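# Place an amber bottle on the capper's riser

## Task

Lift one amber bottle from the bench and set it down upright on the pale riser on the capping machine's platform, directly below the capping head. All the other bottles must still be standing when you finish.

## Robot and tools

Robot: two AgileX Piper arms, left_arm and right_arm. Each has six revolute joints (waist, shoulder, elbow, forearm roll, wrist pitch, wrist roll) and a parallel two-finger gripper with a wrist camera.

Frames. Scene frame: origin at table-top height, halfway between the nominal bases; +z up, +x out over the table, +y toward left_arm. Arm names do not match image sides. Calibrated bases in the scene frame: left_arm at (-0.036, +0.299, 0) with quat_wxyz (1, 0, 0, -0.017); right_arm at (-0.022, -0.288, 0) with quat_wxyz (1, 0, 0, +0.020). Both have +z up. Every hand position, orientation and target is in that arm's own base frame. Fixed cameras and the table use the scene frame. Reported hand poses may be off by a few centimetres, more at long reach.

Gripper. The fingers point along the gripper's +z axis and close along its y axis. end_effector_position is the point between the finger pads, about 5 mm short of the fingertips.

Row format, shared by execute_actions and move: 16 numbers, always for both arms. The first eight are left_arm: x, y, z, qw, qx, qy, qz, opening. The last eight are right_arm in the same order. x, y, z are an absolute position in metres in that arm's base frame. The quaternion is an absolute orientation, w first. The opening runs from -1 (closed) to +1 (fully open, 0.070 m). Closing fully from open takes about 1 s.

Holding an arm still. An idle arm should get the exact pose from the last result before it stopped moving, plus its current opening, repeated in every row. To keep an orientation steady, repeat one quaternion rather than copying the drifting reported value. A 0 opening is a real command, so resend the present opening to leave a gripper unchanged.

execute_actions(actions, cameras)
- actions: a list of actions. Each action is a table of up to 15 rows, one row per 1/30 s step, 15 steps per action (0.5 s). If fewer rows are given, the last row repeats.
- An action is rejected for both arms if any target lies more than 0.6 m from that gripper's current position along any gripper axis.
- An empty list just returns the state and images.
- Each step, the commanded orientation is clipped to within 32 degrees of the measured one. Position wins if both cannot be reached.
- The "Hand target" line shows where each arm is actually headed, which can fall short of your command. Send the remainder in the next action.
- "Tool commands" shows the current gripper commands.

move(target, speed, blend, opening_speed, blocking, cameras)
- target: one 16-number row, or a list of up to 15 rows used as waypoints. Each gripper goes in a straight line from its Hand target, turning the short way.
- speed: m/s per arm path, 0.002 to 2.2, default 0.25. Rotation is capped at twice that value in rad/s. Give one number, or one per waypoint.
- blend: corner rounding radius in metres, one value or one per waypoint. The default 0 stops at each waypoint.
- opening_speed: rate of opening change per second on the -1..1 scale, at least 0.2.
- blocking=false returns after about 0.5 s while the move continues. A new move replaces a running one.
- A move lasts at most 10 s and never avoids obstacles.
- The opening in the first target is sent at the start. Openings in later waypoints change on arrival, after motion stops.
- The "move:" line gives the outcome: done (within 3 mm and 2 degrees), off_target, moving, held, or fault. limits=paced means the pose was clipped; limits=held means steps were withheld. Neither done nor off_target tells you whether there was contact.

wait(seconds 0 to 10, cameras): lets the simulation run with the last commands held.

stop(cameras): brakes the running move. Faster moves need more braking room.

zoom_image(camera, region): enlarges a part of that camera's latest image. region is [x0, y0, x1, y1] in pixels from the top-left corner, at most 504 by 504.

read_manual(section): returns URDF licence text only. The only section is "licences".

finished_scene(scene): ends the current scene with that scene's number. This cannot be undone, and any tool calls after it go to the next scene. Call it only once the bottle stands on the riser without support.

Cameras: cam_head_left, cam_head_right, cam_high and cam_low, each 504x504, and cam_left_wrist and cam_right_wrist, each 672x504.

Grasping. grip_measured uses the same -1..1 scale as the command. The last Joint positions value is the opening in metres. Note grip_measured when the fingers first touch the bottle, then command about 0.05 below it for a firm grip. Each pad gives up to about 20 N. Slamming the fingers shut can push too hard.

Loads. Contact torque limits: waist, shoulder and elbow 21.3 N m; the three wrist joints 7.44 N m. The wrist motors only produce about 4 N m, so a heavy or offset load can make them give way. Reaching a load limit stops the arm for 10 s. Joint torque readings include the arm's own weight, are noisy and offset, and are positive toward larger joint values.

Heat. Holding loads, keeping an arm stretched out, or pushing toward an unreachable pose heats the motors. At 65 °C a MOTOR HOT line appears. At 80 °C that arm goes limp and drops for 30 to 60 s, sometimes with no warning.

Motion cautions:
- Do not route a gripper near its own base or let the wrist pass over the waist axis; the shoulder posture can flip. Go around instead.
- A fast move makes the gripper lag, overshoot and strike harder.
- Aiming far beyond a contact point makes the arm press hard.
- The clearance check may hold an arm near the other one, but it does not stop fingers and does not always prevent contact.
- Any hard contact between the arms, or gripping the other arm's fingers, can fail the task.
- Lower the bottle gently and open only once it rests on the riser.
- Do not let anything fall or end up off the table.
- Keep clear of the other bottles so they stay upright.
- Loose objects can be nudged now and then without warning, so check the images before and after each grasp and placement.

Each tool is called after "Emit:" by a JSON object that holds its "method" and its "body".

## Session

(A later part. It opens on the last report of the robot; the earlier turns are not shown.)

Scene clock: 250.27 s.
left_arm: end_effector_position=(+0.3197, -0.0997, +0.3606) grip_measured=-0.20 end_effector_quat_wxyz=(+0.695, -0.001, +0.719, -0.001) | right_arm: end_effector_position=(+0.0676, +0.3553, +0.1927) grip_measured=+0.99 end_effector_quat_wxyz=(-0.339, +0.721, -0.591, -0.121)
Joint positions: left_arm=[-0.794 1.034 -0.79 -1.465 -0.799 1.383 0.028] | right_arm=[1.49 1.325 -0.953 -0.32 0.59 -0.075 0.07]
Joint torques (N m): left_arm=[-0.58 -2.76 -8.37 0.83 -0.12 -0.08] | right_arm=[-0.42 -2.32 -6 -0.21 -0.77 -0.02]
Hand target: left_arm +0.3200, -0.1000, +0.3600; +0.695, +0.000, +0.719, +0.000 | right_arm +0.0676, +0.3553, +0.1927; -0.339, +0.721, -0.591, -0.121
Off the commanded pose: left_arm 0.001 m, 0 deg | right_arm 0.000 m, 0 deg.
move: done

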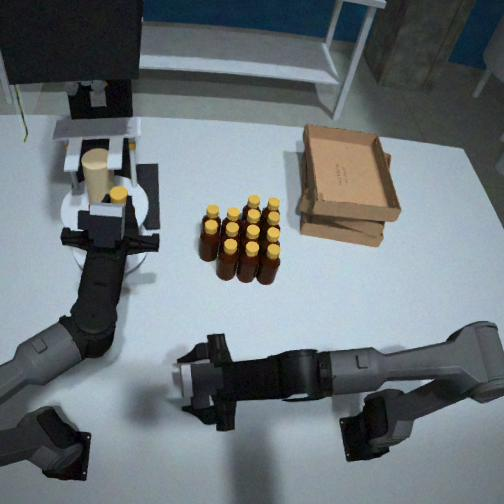

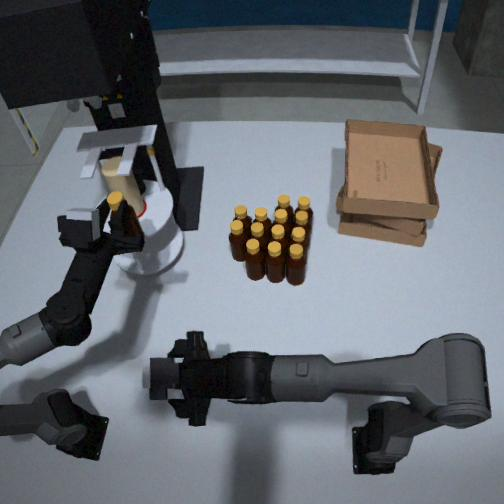

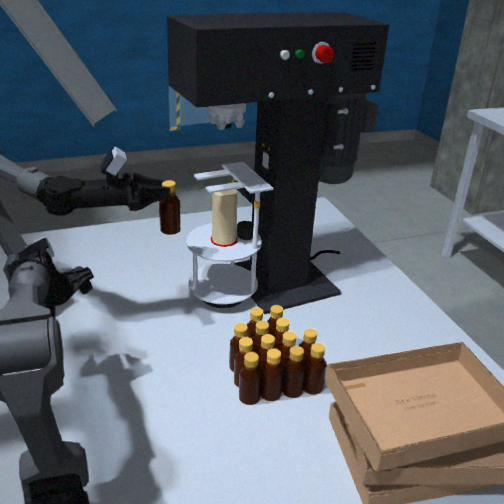

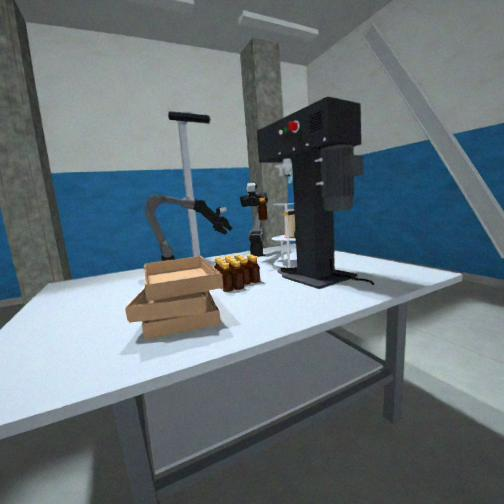

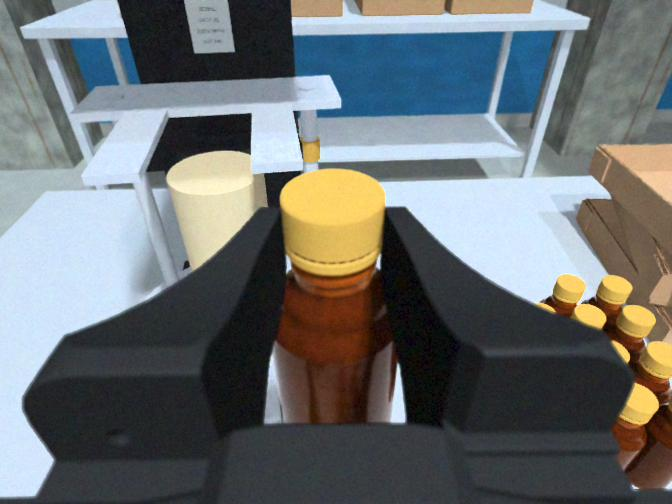

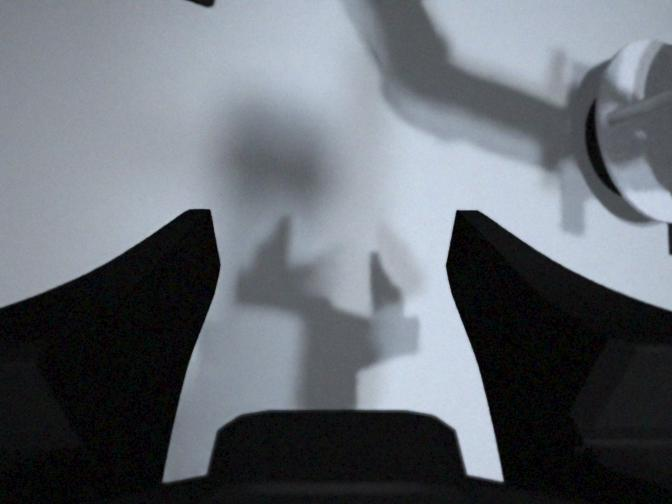

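Emit:
{"method": "move", "body": {"target": [0.34,-0.046,0.416,0.6926,-0.0565,0.7171,0.0545,-0.32,0.0676,0.3553,0.1927,-0.339,0.721,-0.591,-0.121,1], "speed": 0.12}}

Emit:
{"method": "zoom_image", "body": {"camera": "cam_left_wrist", "region": [120, 0, 520, 350]}}

Emit:
{"method": "zoom_image", "body": {"camera": "cam_high", "region": [120, 80, 290, 250]}}

Emit:
{"method": "zoom_image", "body": {"camera": "cam_head_left", "region": [40, 80, 180, 280]}}

Emit:
{"method": "zoom_image", "body": {"camera": "cam_head_right", "region": [60, 80, 200, 280]}}

Scene clock: 291.63 s.
left_arm: end_effector_position=(+0.3399, -0.0455, +0.4165) grip_measured=-0.20 end_effector_quat_wxyz=(+0.693, -0.057, +0.717, +0.055) | right_arm: end_effector_position=(+0.0676, +0.3553, +0.1927) grip_measured=+0.99 end_effector_quat_wxyz=(-0.339, +0.721, -0.591, -0.121)
Joint positions: left_arm=[-0.586 1.062 -1.029 -1.68 -0.75 1.687 0.028] | right_arm=[1.49 1.325 -0.953 -0.32 0.59 -0.075 0.07]
Joint torques (N m): left_arm=[-1.34 -3.03 -7.69 0.8 0.31 -0.12] | right_arm=[-0.02 -2.72 -5.68 -0.18 -0.79 -0.04]
Hand target: left_arm +0.3400, -0.0460, +0.4160; +0.693, -0.056, +0.717, +0.054 | right_arm +0.0676, +0.3553, +0.1927; -0.339, +0.721, -0.591, -0.121
Off the commanded pose: left_arm 0.001 m, 0 deg | right_arm 0.000 m, 0 deg.
move: done

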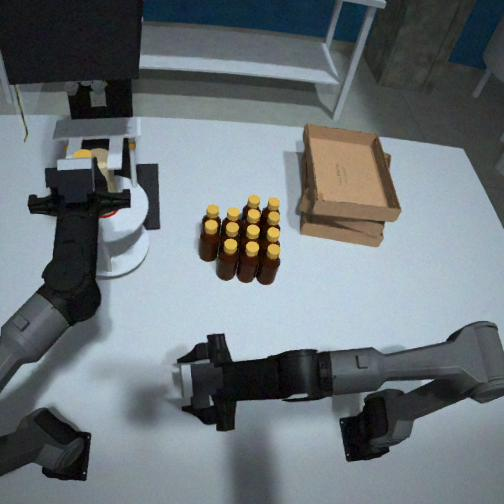

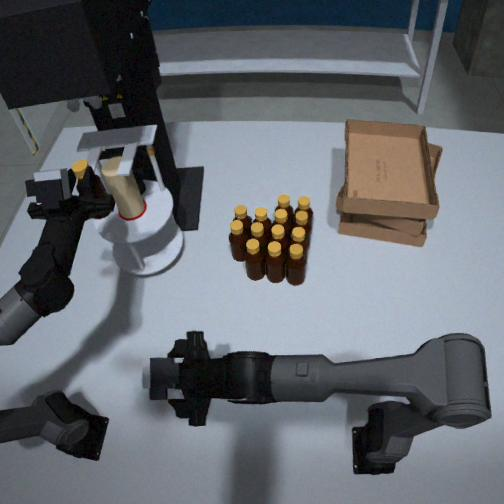

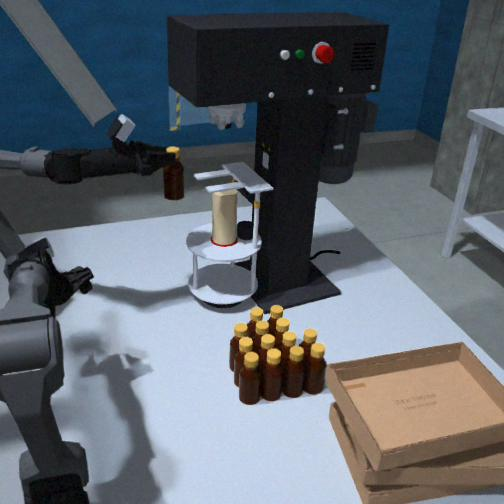

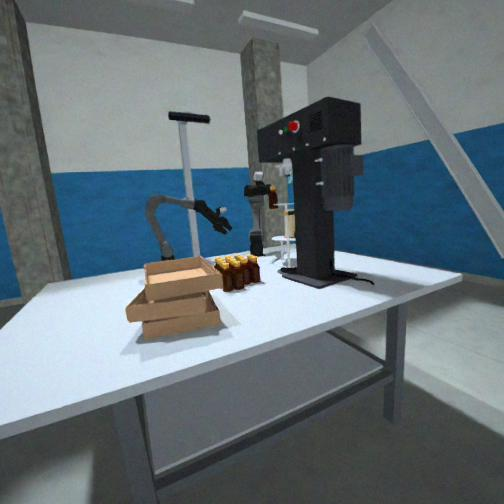

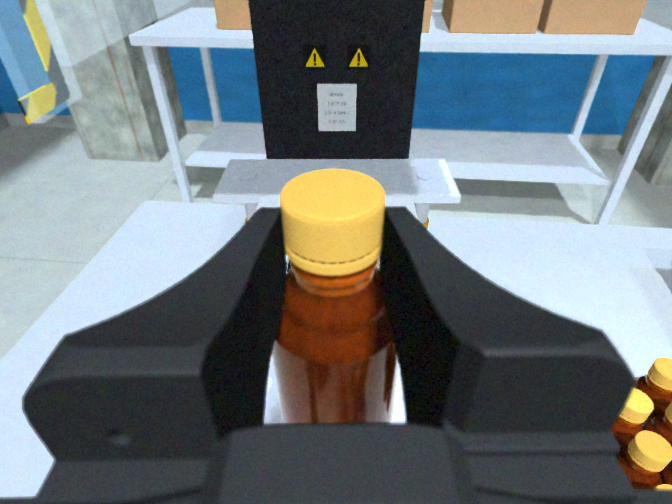

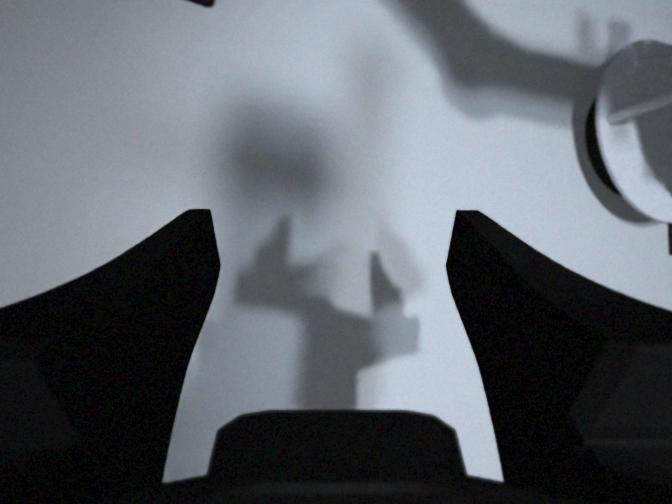

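Scaled by 1.260.

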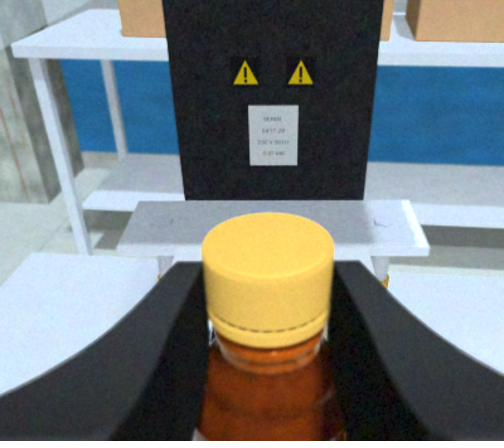

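Scaled by 2.965.

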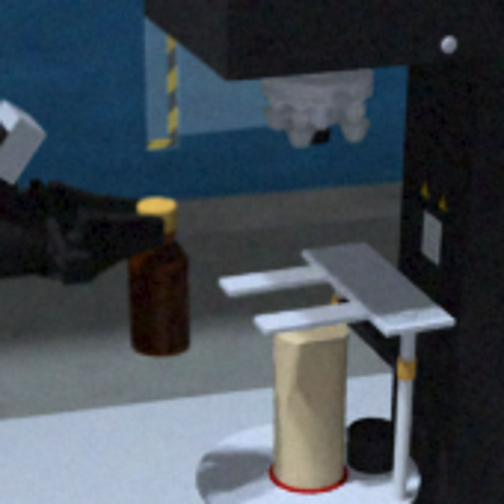

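Scaled by 2.520.

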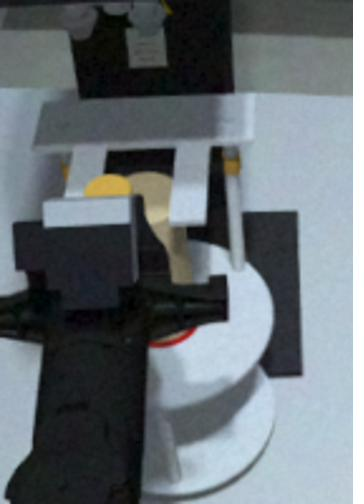

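Scaled by 2.520.

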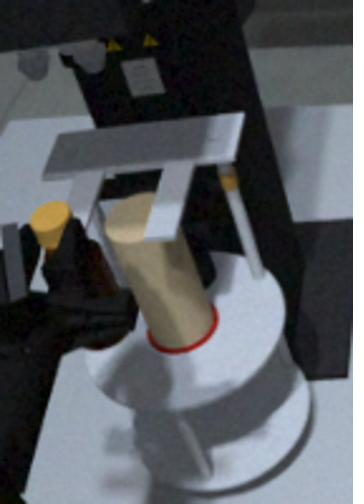

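Emit:
{"method": "move", "body": {"target": [0.43,-0.0317,0.417,0.6926,-0.0565,0.7171,0.0545,-0.32,0.0676,0.3553,0.1927,-0.339,0.721,-0.591,-0.121,1], "speed": 0.05}}

Emit:
{"method": "zoom_image", "body": {"camera": "cam_high", "region": [160, 80, 290, 210]}}

Emit:
{"method": "zoom_image", "body": {"camera": "cam_head_left", "region": [40, 80, 180, 220]}}

Emit:
{"method": "zoom_image", "body": {"camera": "cam_head_right", "region": [60, 80, 200, 220]}}

Emit:
{"method": "zoom_image", "body": {"camera": "cam_low", "region": [240, 140, 340, 240]}}

Scene clock: 308.93 s.
left_arm: end_effector_position=(+0.4304, -0.0318, +0.4168) grip_measured=-0.20 end_effector_quat_wxyz=(+0.692, -0.056, +0.717, +0.055) | right_arm: end_effector_position=(+0.0676, +0.3553, +0.1927) grip_measured=+0.99 end_effector_quat_wxyz=(-0.339, +0.721, -0.591, -0.121)
Joint positions: left_arm=[-0.304 1.331 -1.229 -1.619 -0.461 1.608 0.028] | right_arm=[1.49 1.325 -0.953 -0.32 0.59 -0.075 0.07]
Joint torques (N m): left_arm=[-0.39 -6.59 -8.82 0.45 -0.08 -0.03] | right_arm=[-0.05 -2.54 -5.59 -0.14 -0.7 -0.06]
Hand target: left_arm +0.4300, -0.0317, +0.4170; +0.693, -0.056, +0.717, +0.055 | right_arm +0.0676, +0.3553, +0.1927; -0.339, +0.721, -0.591, -0.121
Off the commanded pose: left_arm 0.000 m, 0 deg | right_arm 0.000 m, 0 deg.
move: done

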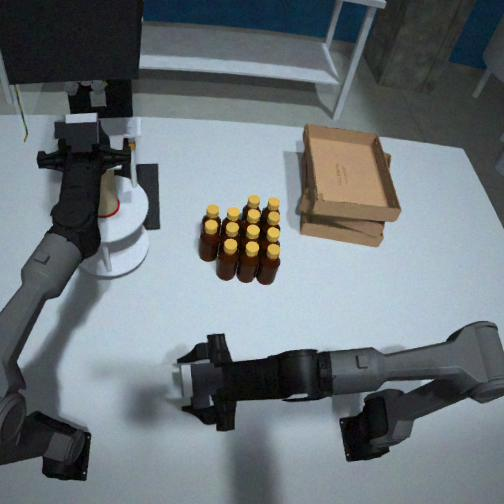

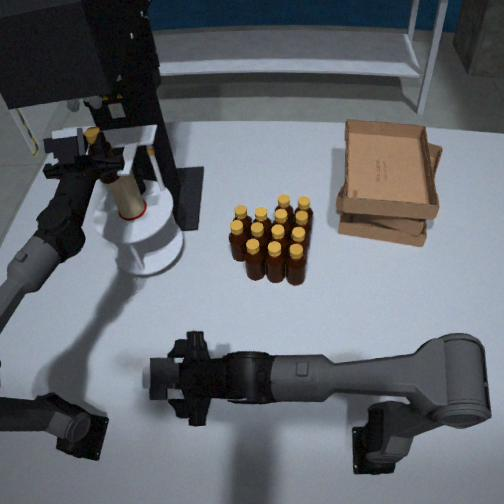

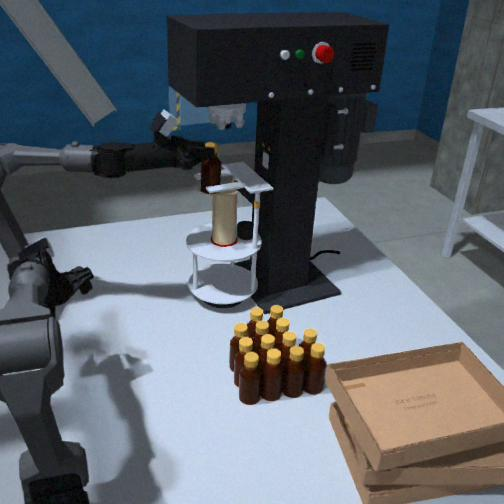

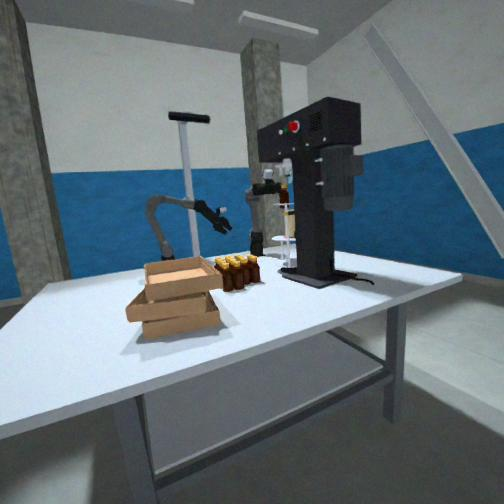

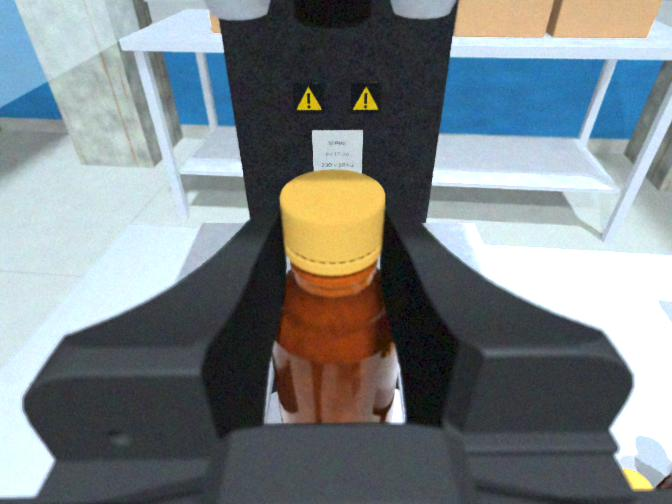

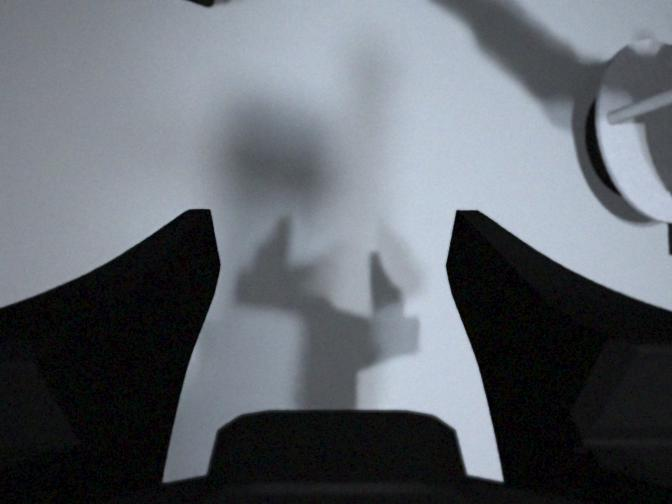

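Scaled by 3.877.

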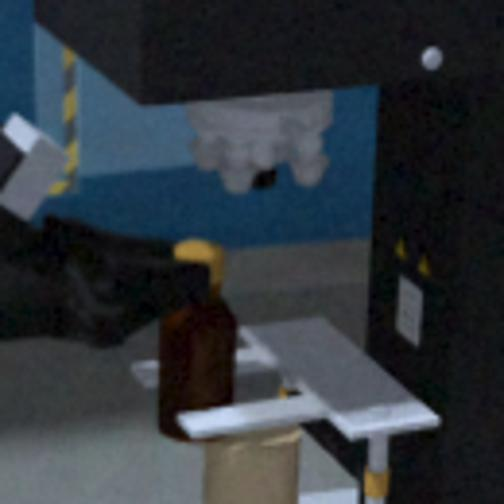

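Scaled by 3.600.

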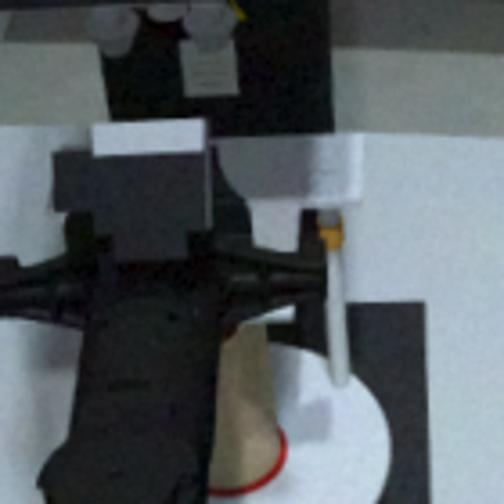

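Scaled by 3.600.

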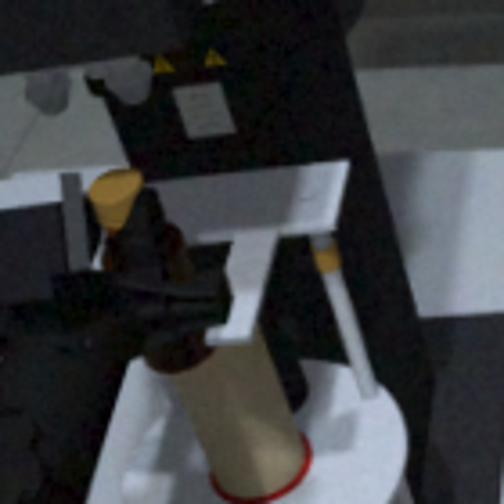

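Scaled by 5.040.

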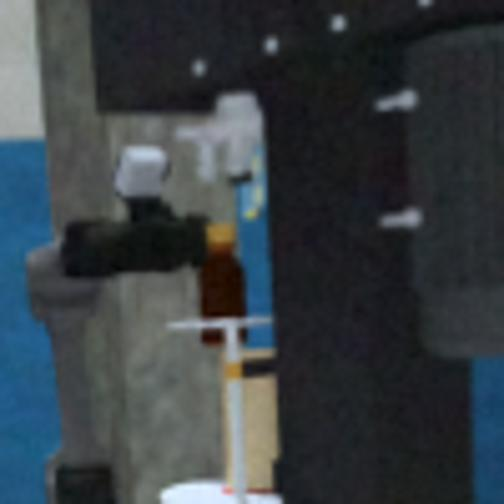

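Emit:
{"method": "move", "body": {"target": [0.475,-0.0246,0.417,0.6926,-0.0565,0.7171,0.0545,-0.32,0.0676,0.3553,0.1927,-0.339,0.721,-0.591,-0.121,1], "speed": 0.04}}

Emit:
{"method": "zoom_image", "body": {"camera": "cam_high", "region": [160, 80, 290, 210]}}

Emit:
{"method": "zoom_image", "body": {"camera": "cam_head_right", "region": [60, 80, 200, 220]}}

Emit:
{"method": "zoom_image", "body": {"camera": "cam_low", "region": [240, 140, 340, 240]}}

Scene clock: 318.77 s.
left_arm: end_effector_position=(+0.4752, -0.0247, +0.4173) grip_measured=-0.20 end_effector_quat_wxyz=(+0.693, -0.056, +0.717, +0.054) | right_arm: end_effector_position=(+0.0676, +0.3553, +0.1927) grip_measured=+0.99 end_effector_quat_wxyz=(-0.339, +0.721, -0.591, -0.121)
Joint positions: left_arm=[-0.227 1.476 -1.37 -1.613 -0.384 1.603 0.028] | right_arm=[1.49 1.325 -0.953 -0.32 0.59 -0.075 0.07]
Joint torques (N m): left_arm=[0.29 -7.21 -8.32 0.23 0.01 0.04] | right_arm=[-0.13 -2.23 -5.64 -0.25 -0.84 -0.02]
Hand target: left_arm +0.4750, -0.0246, +0.4170; +0.693, -0.056, +0.717, +0.054 | right_arm +0.0676, +0.3553, +0.1927; -0.339, +0.721, -0.591, -0.121
Off the commanded pose: left_arm 0.000 m, 0 deg | right_arm 0.000 m, 0 deg.
move: done

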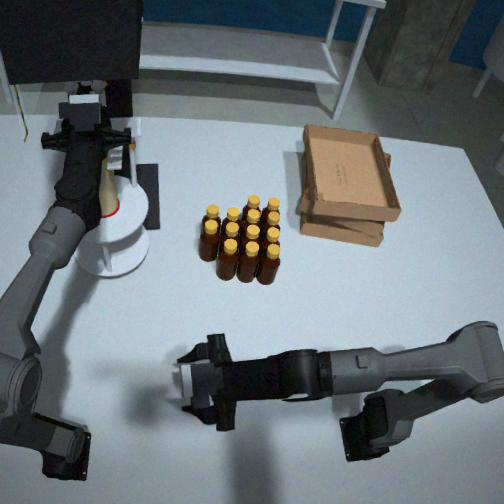

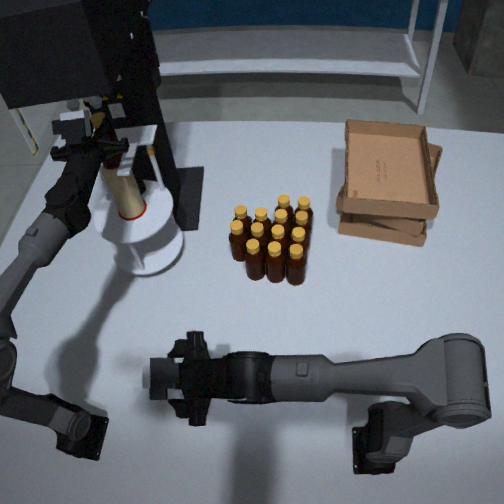

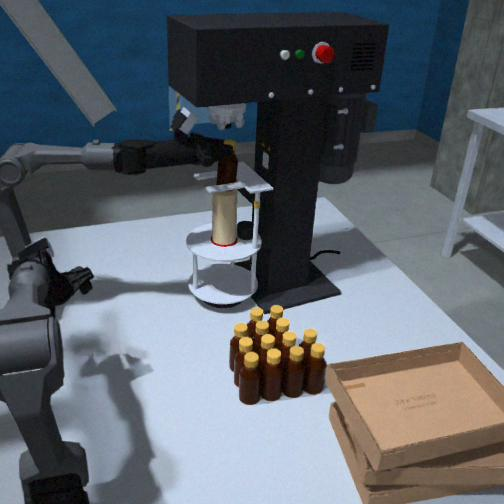

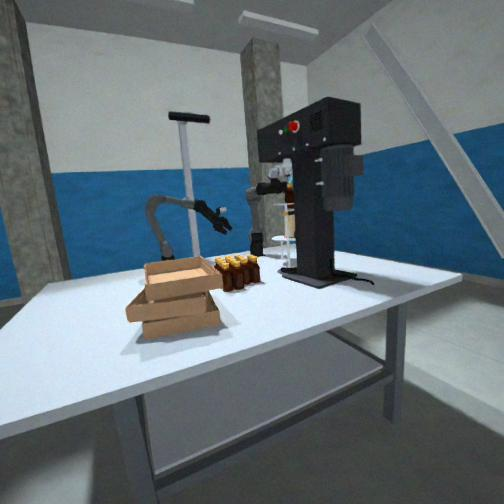

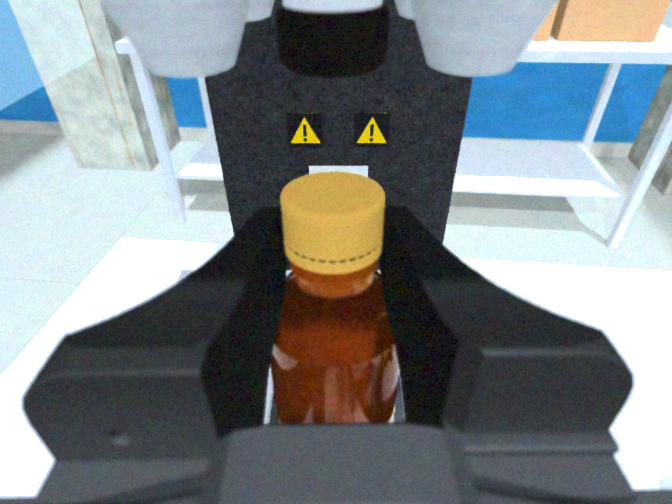

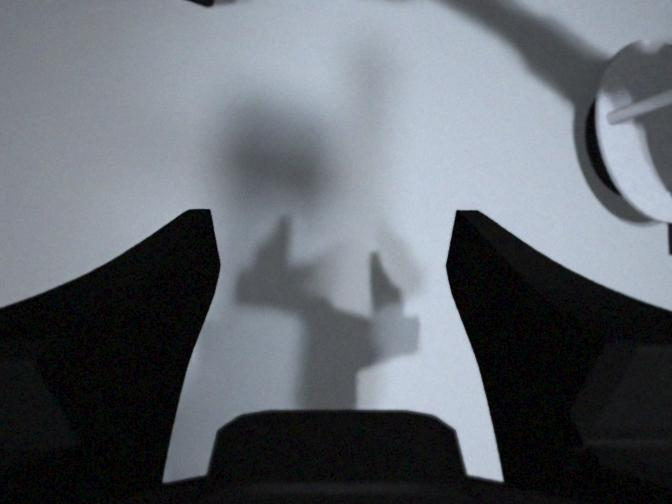

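Scaled by 3.877.

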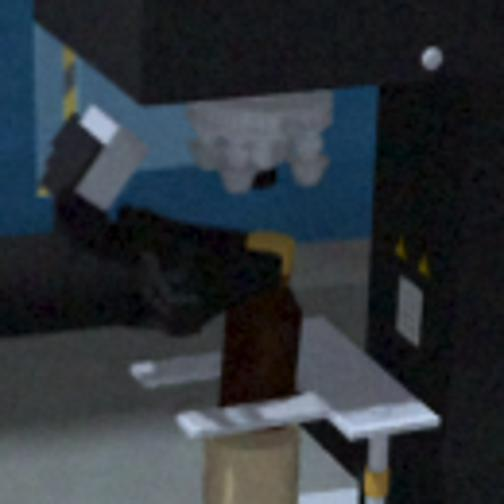

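Scaled by 3.600.

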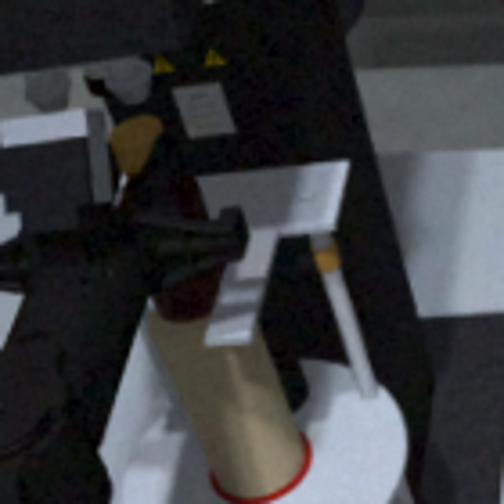

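Scaled by 5.040.

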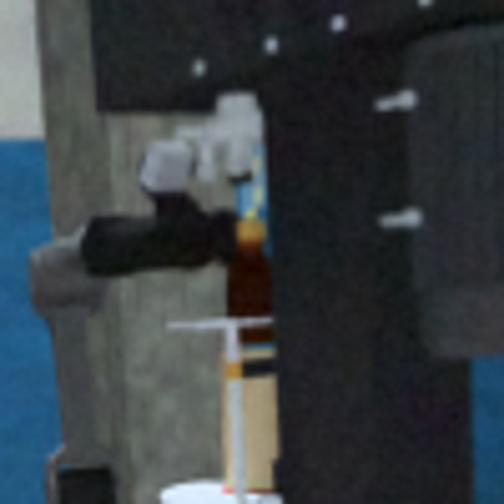

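Emit:
{"method": "move", "body": {"target": [0.475,-0.0246,0.410,0.6926,-0.0565,0.7171,0.0545,-0.32,0.0676,0.3553,0.1927,-0.339,0.721,-0.591,-0.121,1], "speed": 0.02, "cameras": ["cam_low","cam_high"]}}

Emit:
{"method": "zoom_image", "body": {"camera": "cam_low", "region": [260, 170, 320, 230]}}

Emit:
{"method": "zoom_image", "body": {"camera": "cam_high", "region": [190, 120, 270, 200]}}

Scene clock: 327.10 s.
left_arm: end_effector_position=(+0.4747, -0.0246, +0.4114) grip_measured=-0.20 end_effector_quat_wxyz=(+0.694, -0.056, +0.716, +0.054) | right_arm: end_effector_position=(+0.0676, +0.3553, +0.1927) grip_measured=+0.99 end_effector_quat_wxyz=(-0.339, +0.721, -0.591, -0.121)
Joint positions: left_arm=[-0.227 1.473 -1.341 -1.543 -0.384 1.527 0.028] | right_arm=[1.49 1.325 -0.953 -0.32 0.59 -0.075 0.07]
Joint torques (N m): left_arm=[-1.05 -5.14 -5.47 -0.01 0.01 0.04] | right_arm=[-0.33 -2.21 -5.28 -0.15 -0.75 -0.07]
Hand target: left_arm +0.4750, -0.0246, +0.4100; +0.693, -0.056, +0.717, +0.055 | right_arm +0.0676, +0.3553, +0.1927; -0.339, +0.721, -0.591, -0.121
Off the commanded pose: left_arm 0.001 m, 0 deg | right_arm 0.000 m, 0 deg.
move: done
Images, in order (width x height): cam_high 504x504, cam_low 504x504.

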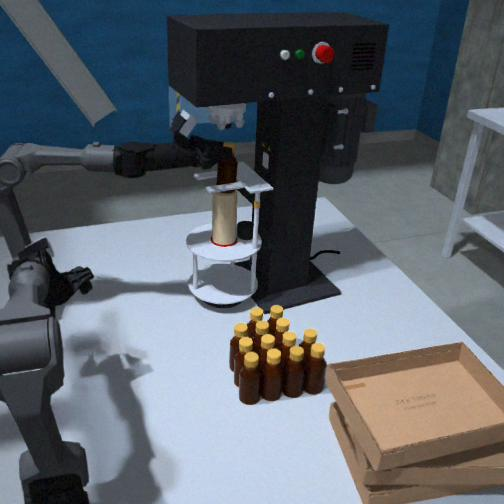

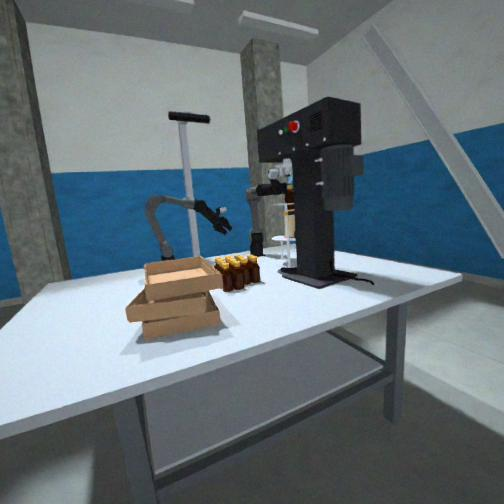

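Scaled by 8.400.

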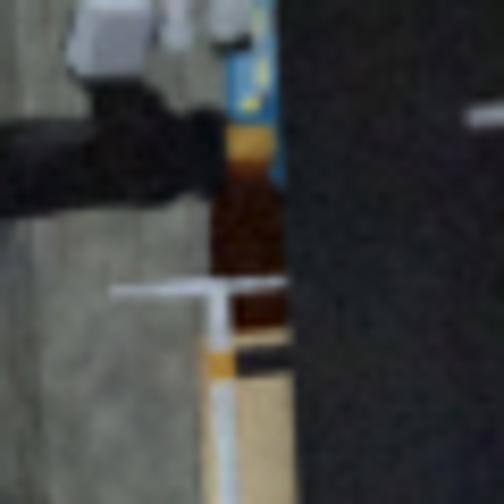

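Scaled by 6.300.

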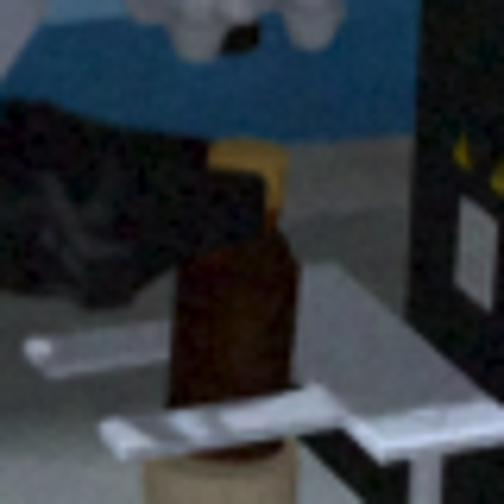

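Emit:
{"method": "move", "body": {"target": [[0.475,-0.0246,0.411,0.6926,-0.0565,0.7171,0.0545,-0.32,0.0676,0.3553,0.1927,-0.339,0.721,-0.591,-0.121,1],[0.475,-0.0246,0.411,0.6926,-0.0565,0.7171,0.0545,0.4,0.0676,0.3553,0.1927,-0.339,0.721,-0.591,-0.121,1]], "speed": 0.02, "opening_speed": 0.5, "cameras": ["cam_low","cam_high","cam_left_wrist"]}}

Emit:
{"method": "zoom_image", "body": {"camera": "cam_high", "region": [190, 120, 270, 200]}}

Scene clock: 338.00 s.
left_arm: end_effector_position=(+0.4751, -0.0246, +0.4108) grip_measured=+0.40 end_effector_quat_wxyz=(+0.692, -0.056, +0.717, +0.055) | right_arm: end_effector_position=(+0.0676, +0.3553, +0.1927) grip_measured=+0.99 end_effector_quat_wxyz=(-0.339, +0.721, -0.591, -0.121)
Joint positions: left_arm=[-0.227 1.475 -1.343 -1.555 -0.384 1.539 0.049] | right_arm=[1.49 1.325 -0.953 -0.32 0.59 -0.075 0.07]
Joint torques (N m): left_arm=[-1.4 -6.63 -8.66 0.24 -0.18 -0.09] | right_arm=[-0.04 -2.36 -5.31 -0.19 -0.82 -0.1]
Hand target: left_arm +0.4750, -0.0246, +0.4110; +0.693, -0.056, +0.717, +0.054 | right_arm +0.0676, +0.3553, +0.1927; -0.339, +0.721, -0.591, -0.121
Off the commanded pose: left_arm 0.000 m, 0 deg | right_arm 0.000 m, 0 deg.
move: done
Images, in order (width x height): cam_high 504x504, cam_low 504x504, cam_left_wrist 672x504.

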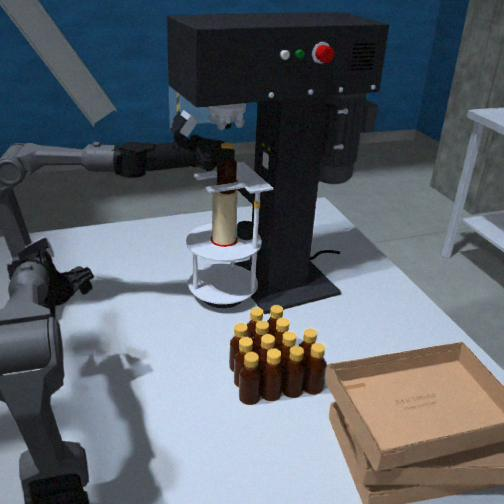

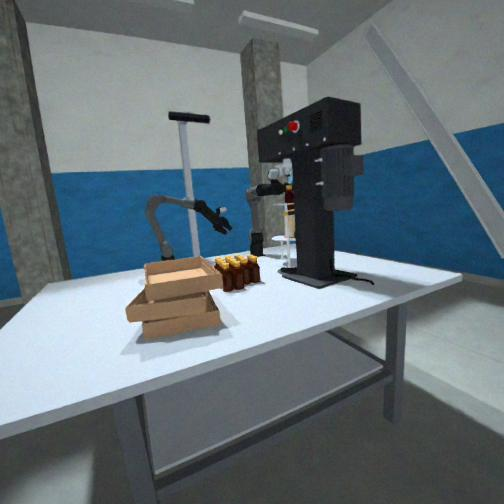

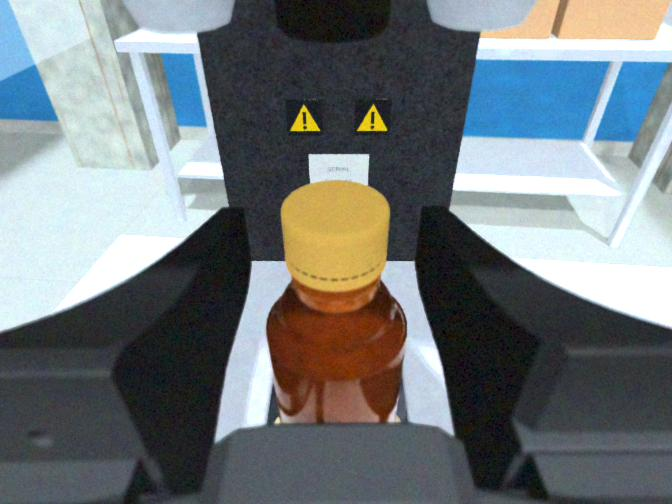

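Scaled by 6.300.

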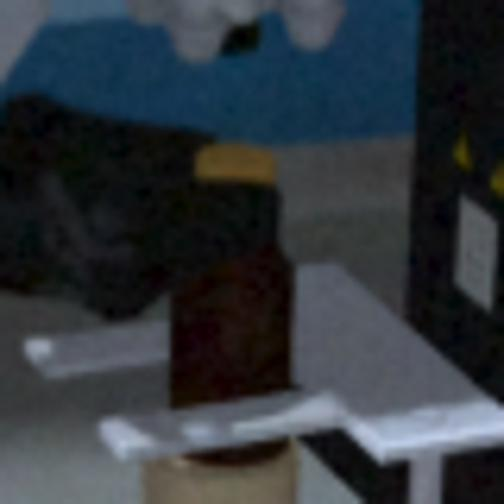

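Emit:
{"method": "move", "body": {"target": [[0.37,-0.0413,0.413,0.6926,-0.0565,0.7171,0.0545,0.4,0.0676,0.3553,0.1927,-0.339,0.721,-0.591,-0.121,1],[0.28,-0.05,0.39,0.6926,-0.0565,0.7171,0.0545,0.4,0.0676,0.3553,0.1927,-0.339,0.721,-0.591,-0.121,1]], "speed": [0.06,0.2], "blend": 0.02}}

Emit:
{"method": "zoom_image", "body": {"camera": "cam_high", "region": [160, 90, 290, 250]}}

Emit:
{"method": "zoom_image", "body": {"camera": "cam_low", "region": [240, 140, 340, 240]}}

Scene clock: 348.80 s.
left_arm: end_effector_position=(+0.2798, -0.0500, +0.3900) grip_measured=+0.40 end_effector_quat_wxyz=(+0.693, -0.056, +0.717, +0.054) | right_arm: end_effector_position=(+0.0676, +0.3553, +0.1927) grip_measured=+0.99 end_effector_quat_wxyz=(-0.339, +0.721, -0.591, -0.121)
Joint positions: left_arm=[-0.947 0.898 -0.842 -1.625 -1.105 1.623 0.049] | right_arm=[1.49 1.325 -0.953 -0.32 0.59 -0.075 0.07]
Joint torques (N m): left_arm=[0.3 -1.03 -7.45 0.52 0.19 0.01] | right_arm=[0.18 -2.55 -5.45 -0.1 -0.87 -0.08]
Hand target: left_arm +0.2800, -0.0500, +0.3900; +0.693, -0.056, +0.717, +0.054 | right_arm +0.0676, +0.3553, +0.1927; -0.339, +0.721, -0.591, -0.121
Off the commanded pose: left_arm 0.000 m, 0 deg | right_arm 0.000 m, 0 deg.
move: done

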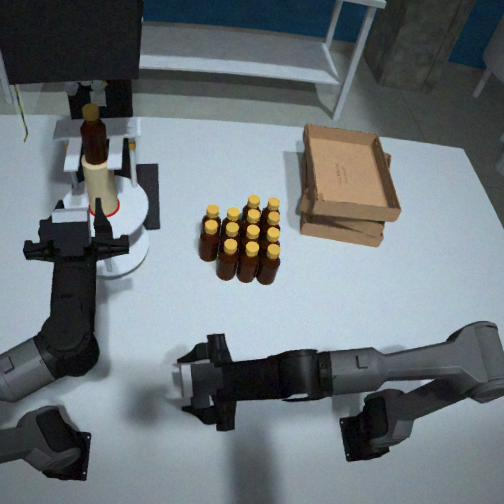

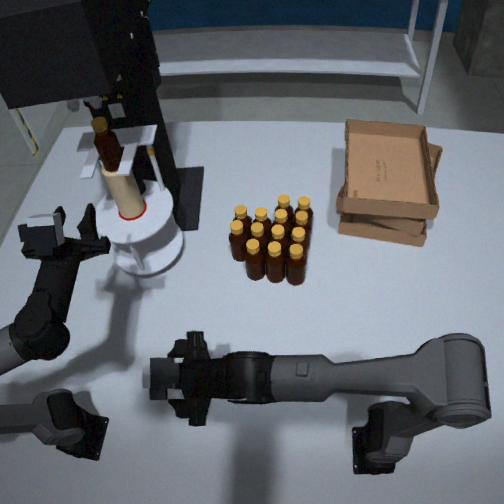

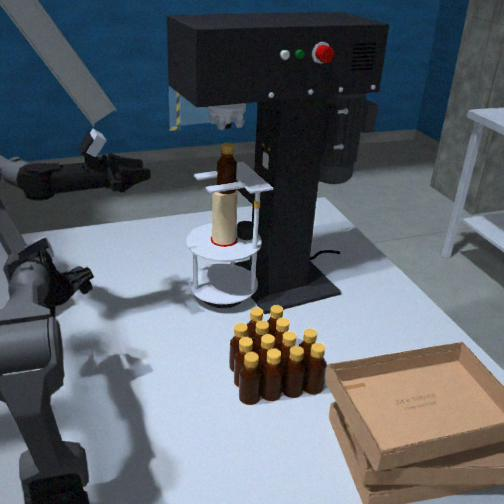

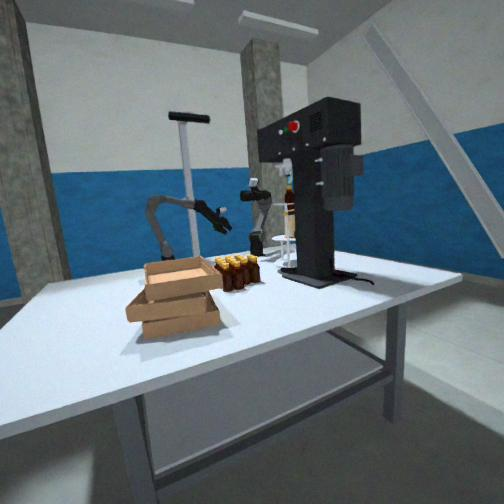

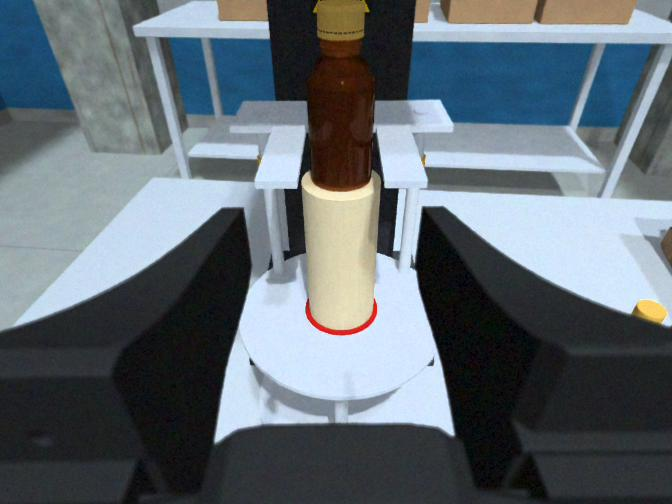

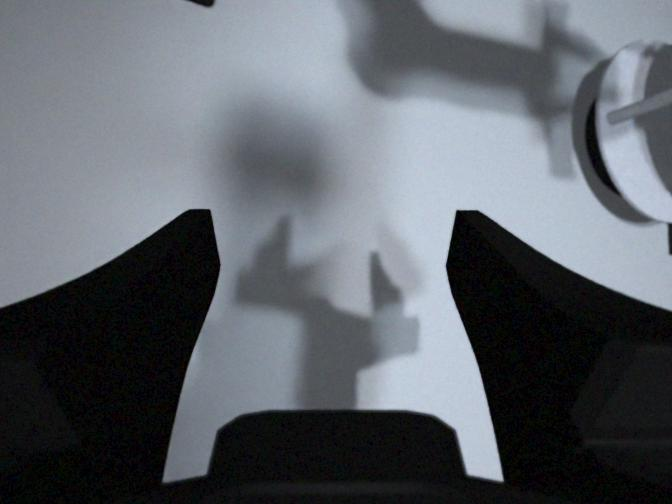

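Scaled by 3.150.

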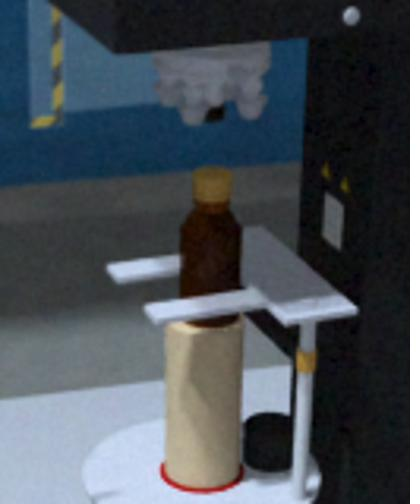

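Scaled by 5.040.

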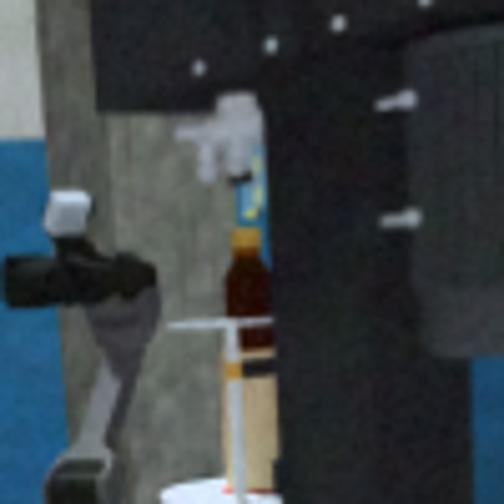

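Placed well, others standing.

Emit:
{"method": "finished_scene", "body": {"scene": 1}}

The scene is finished: the task was done.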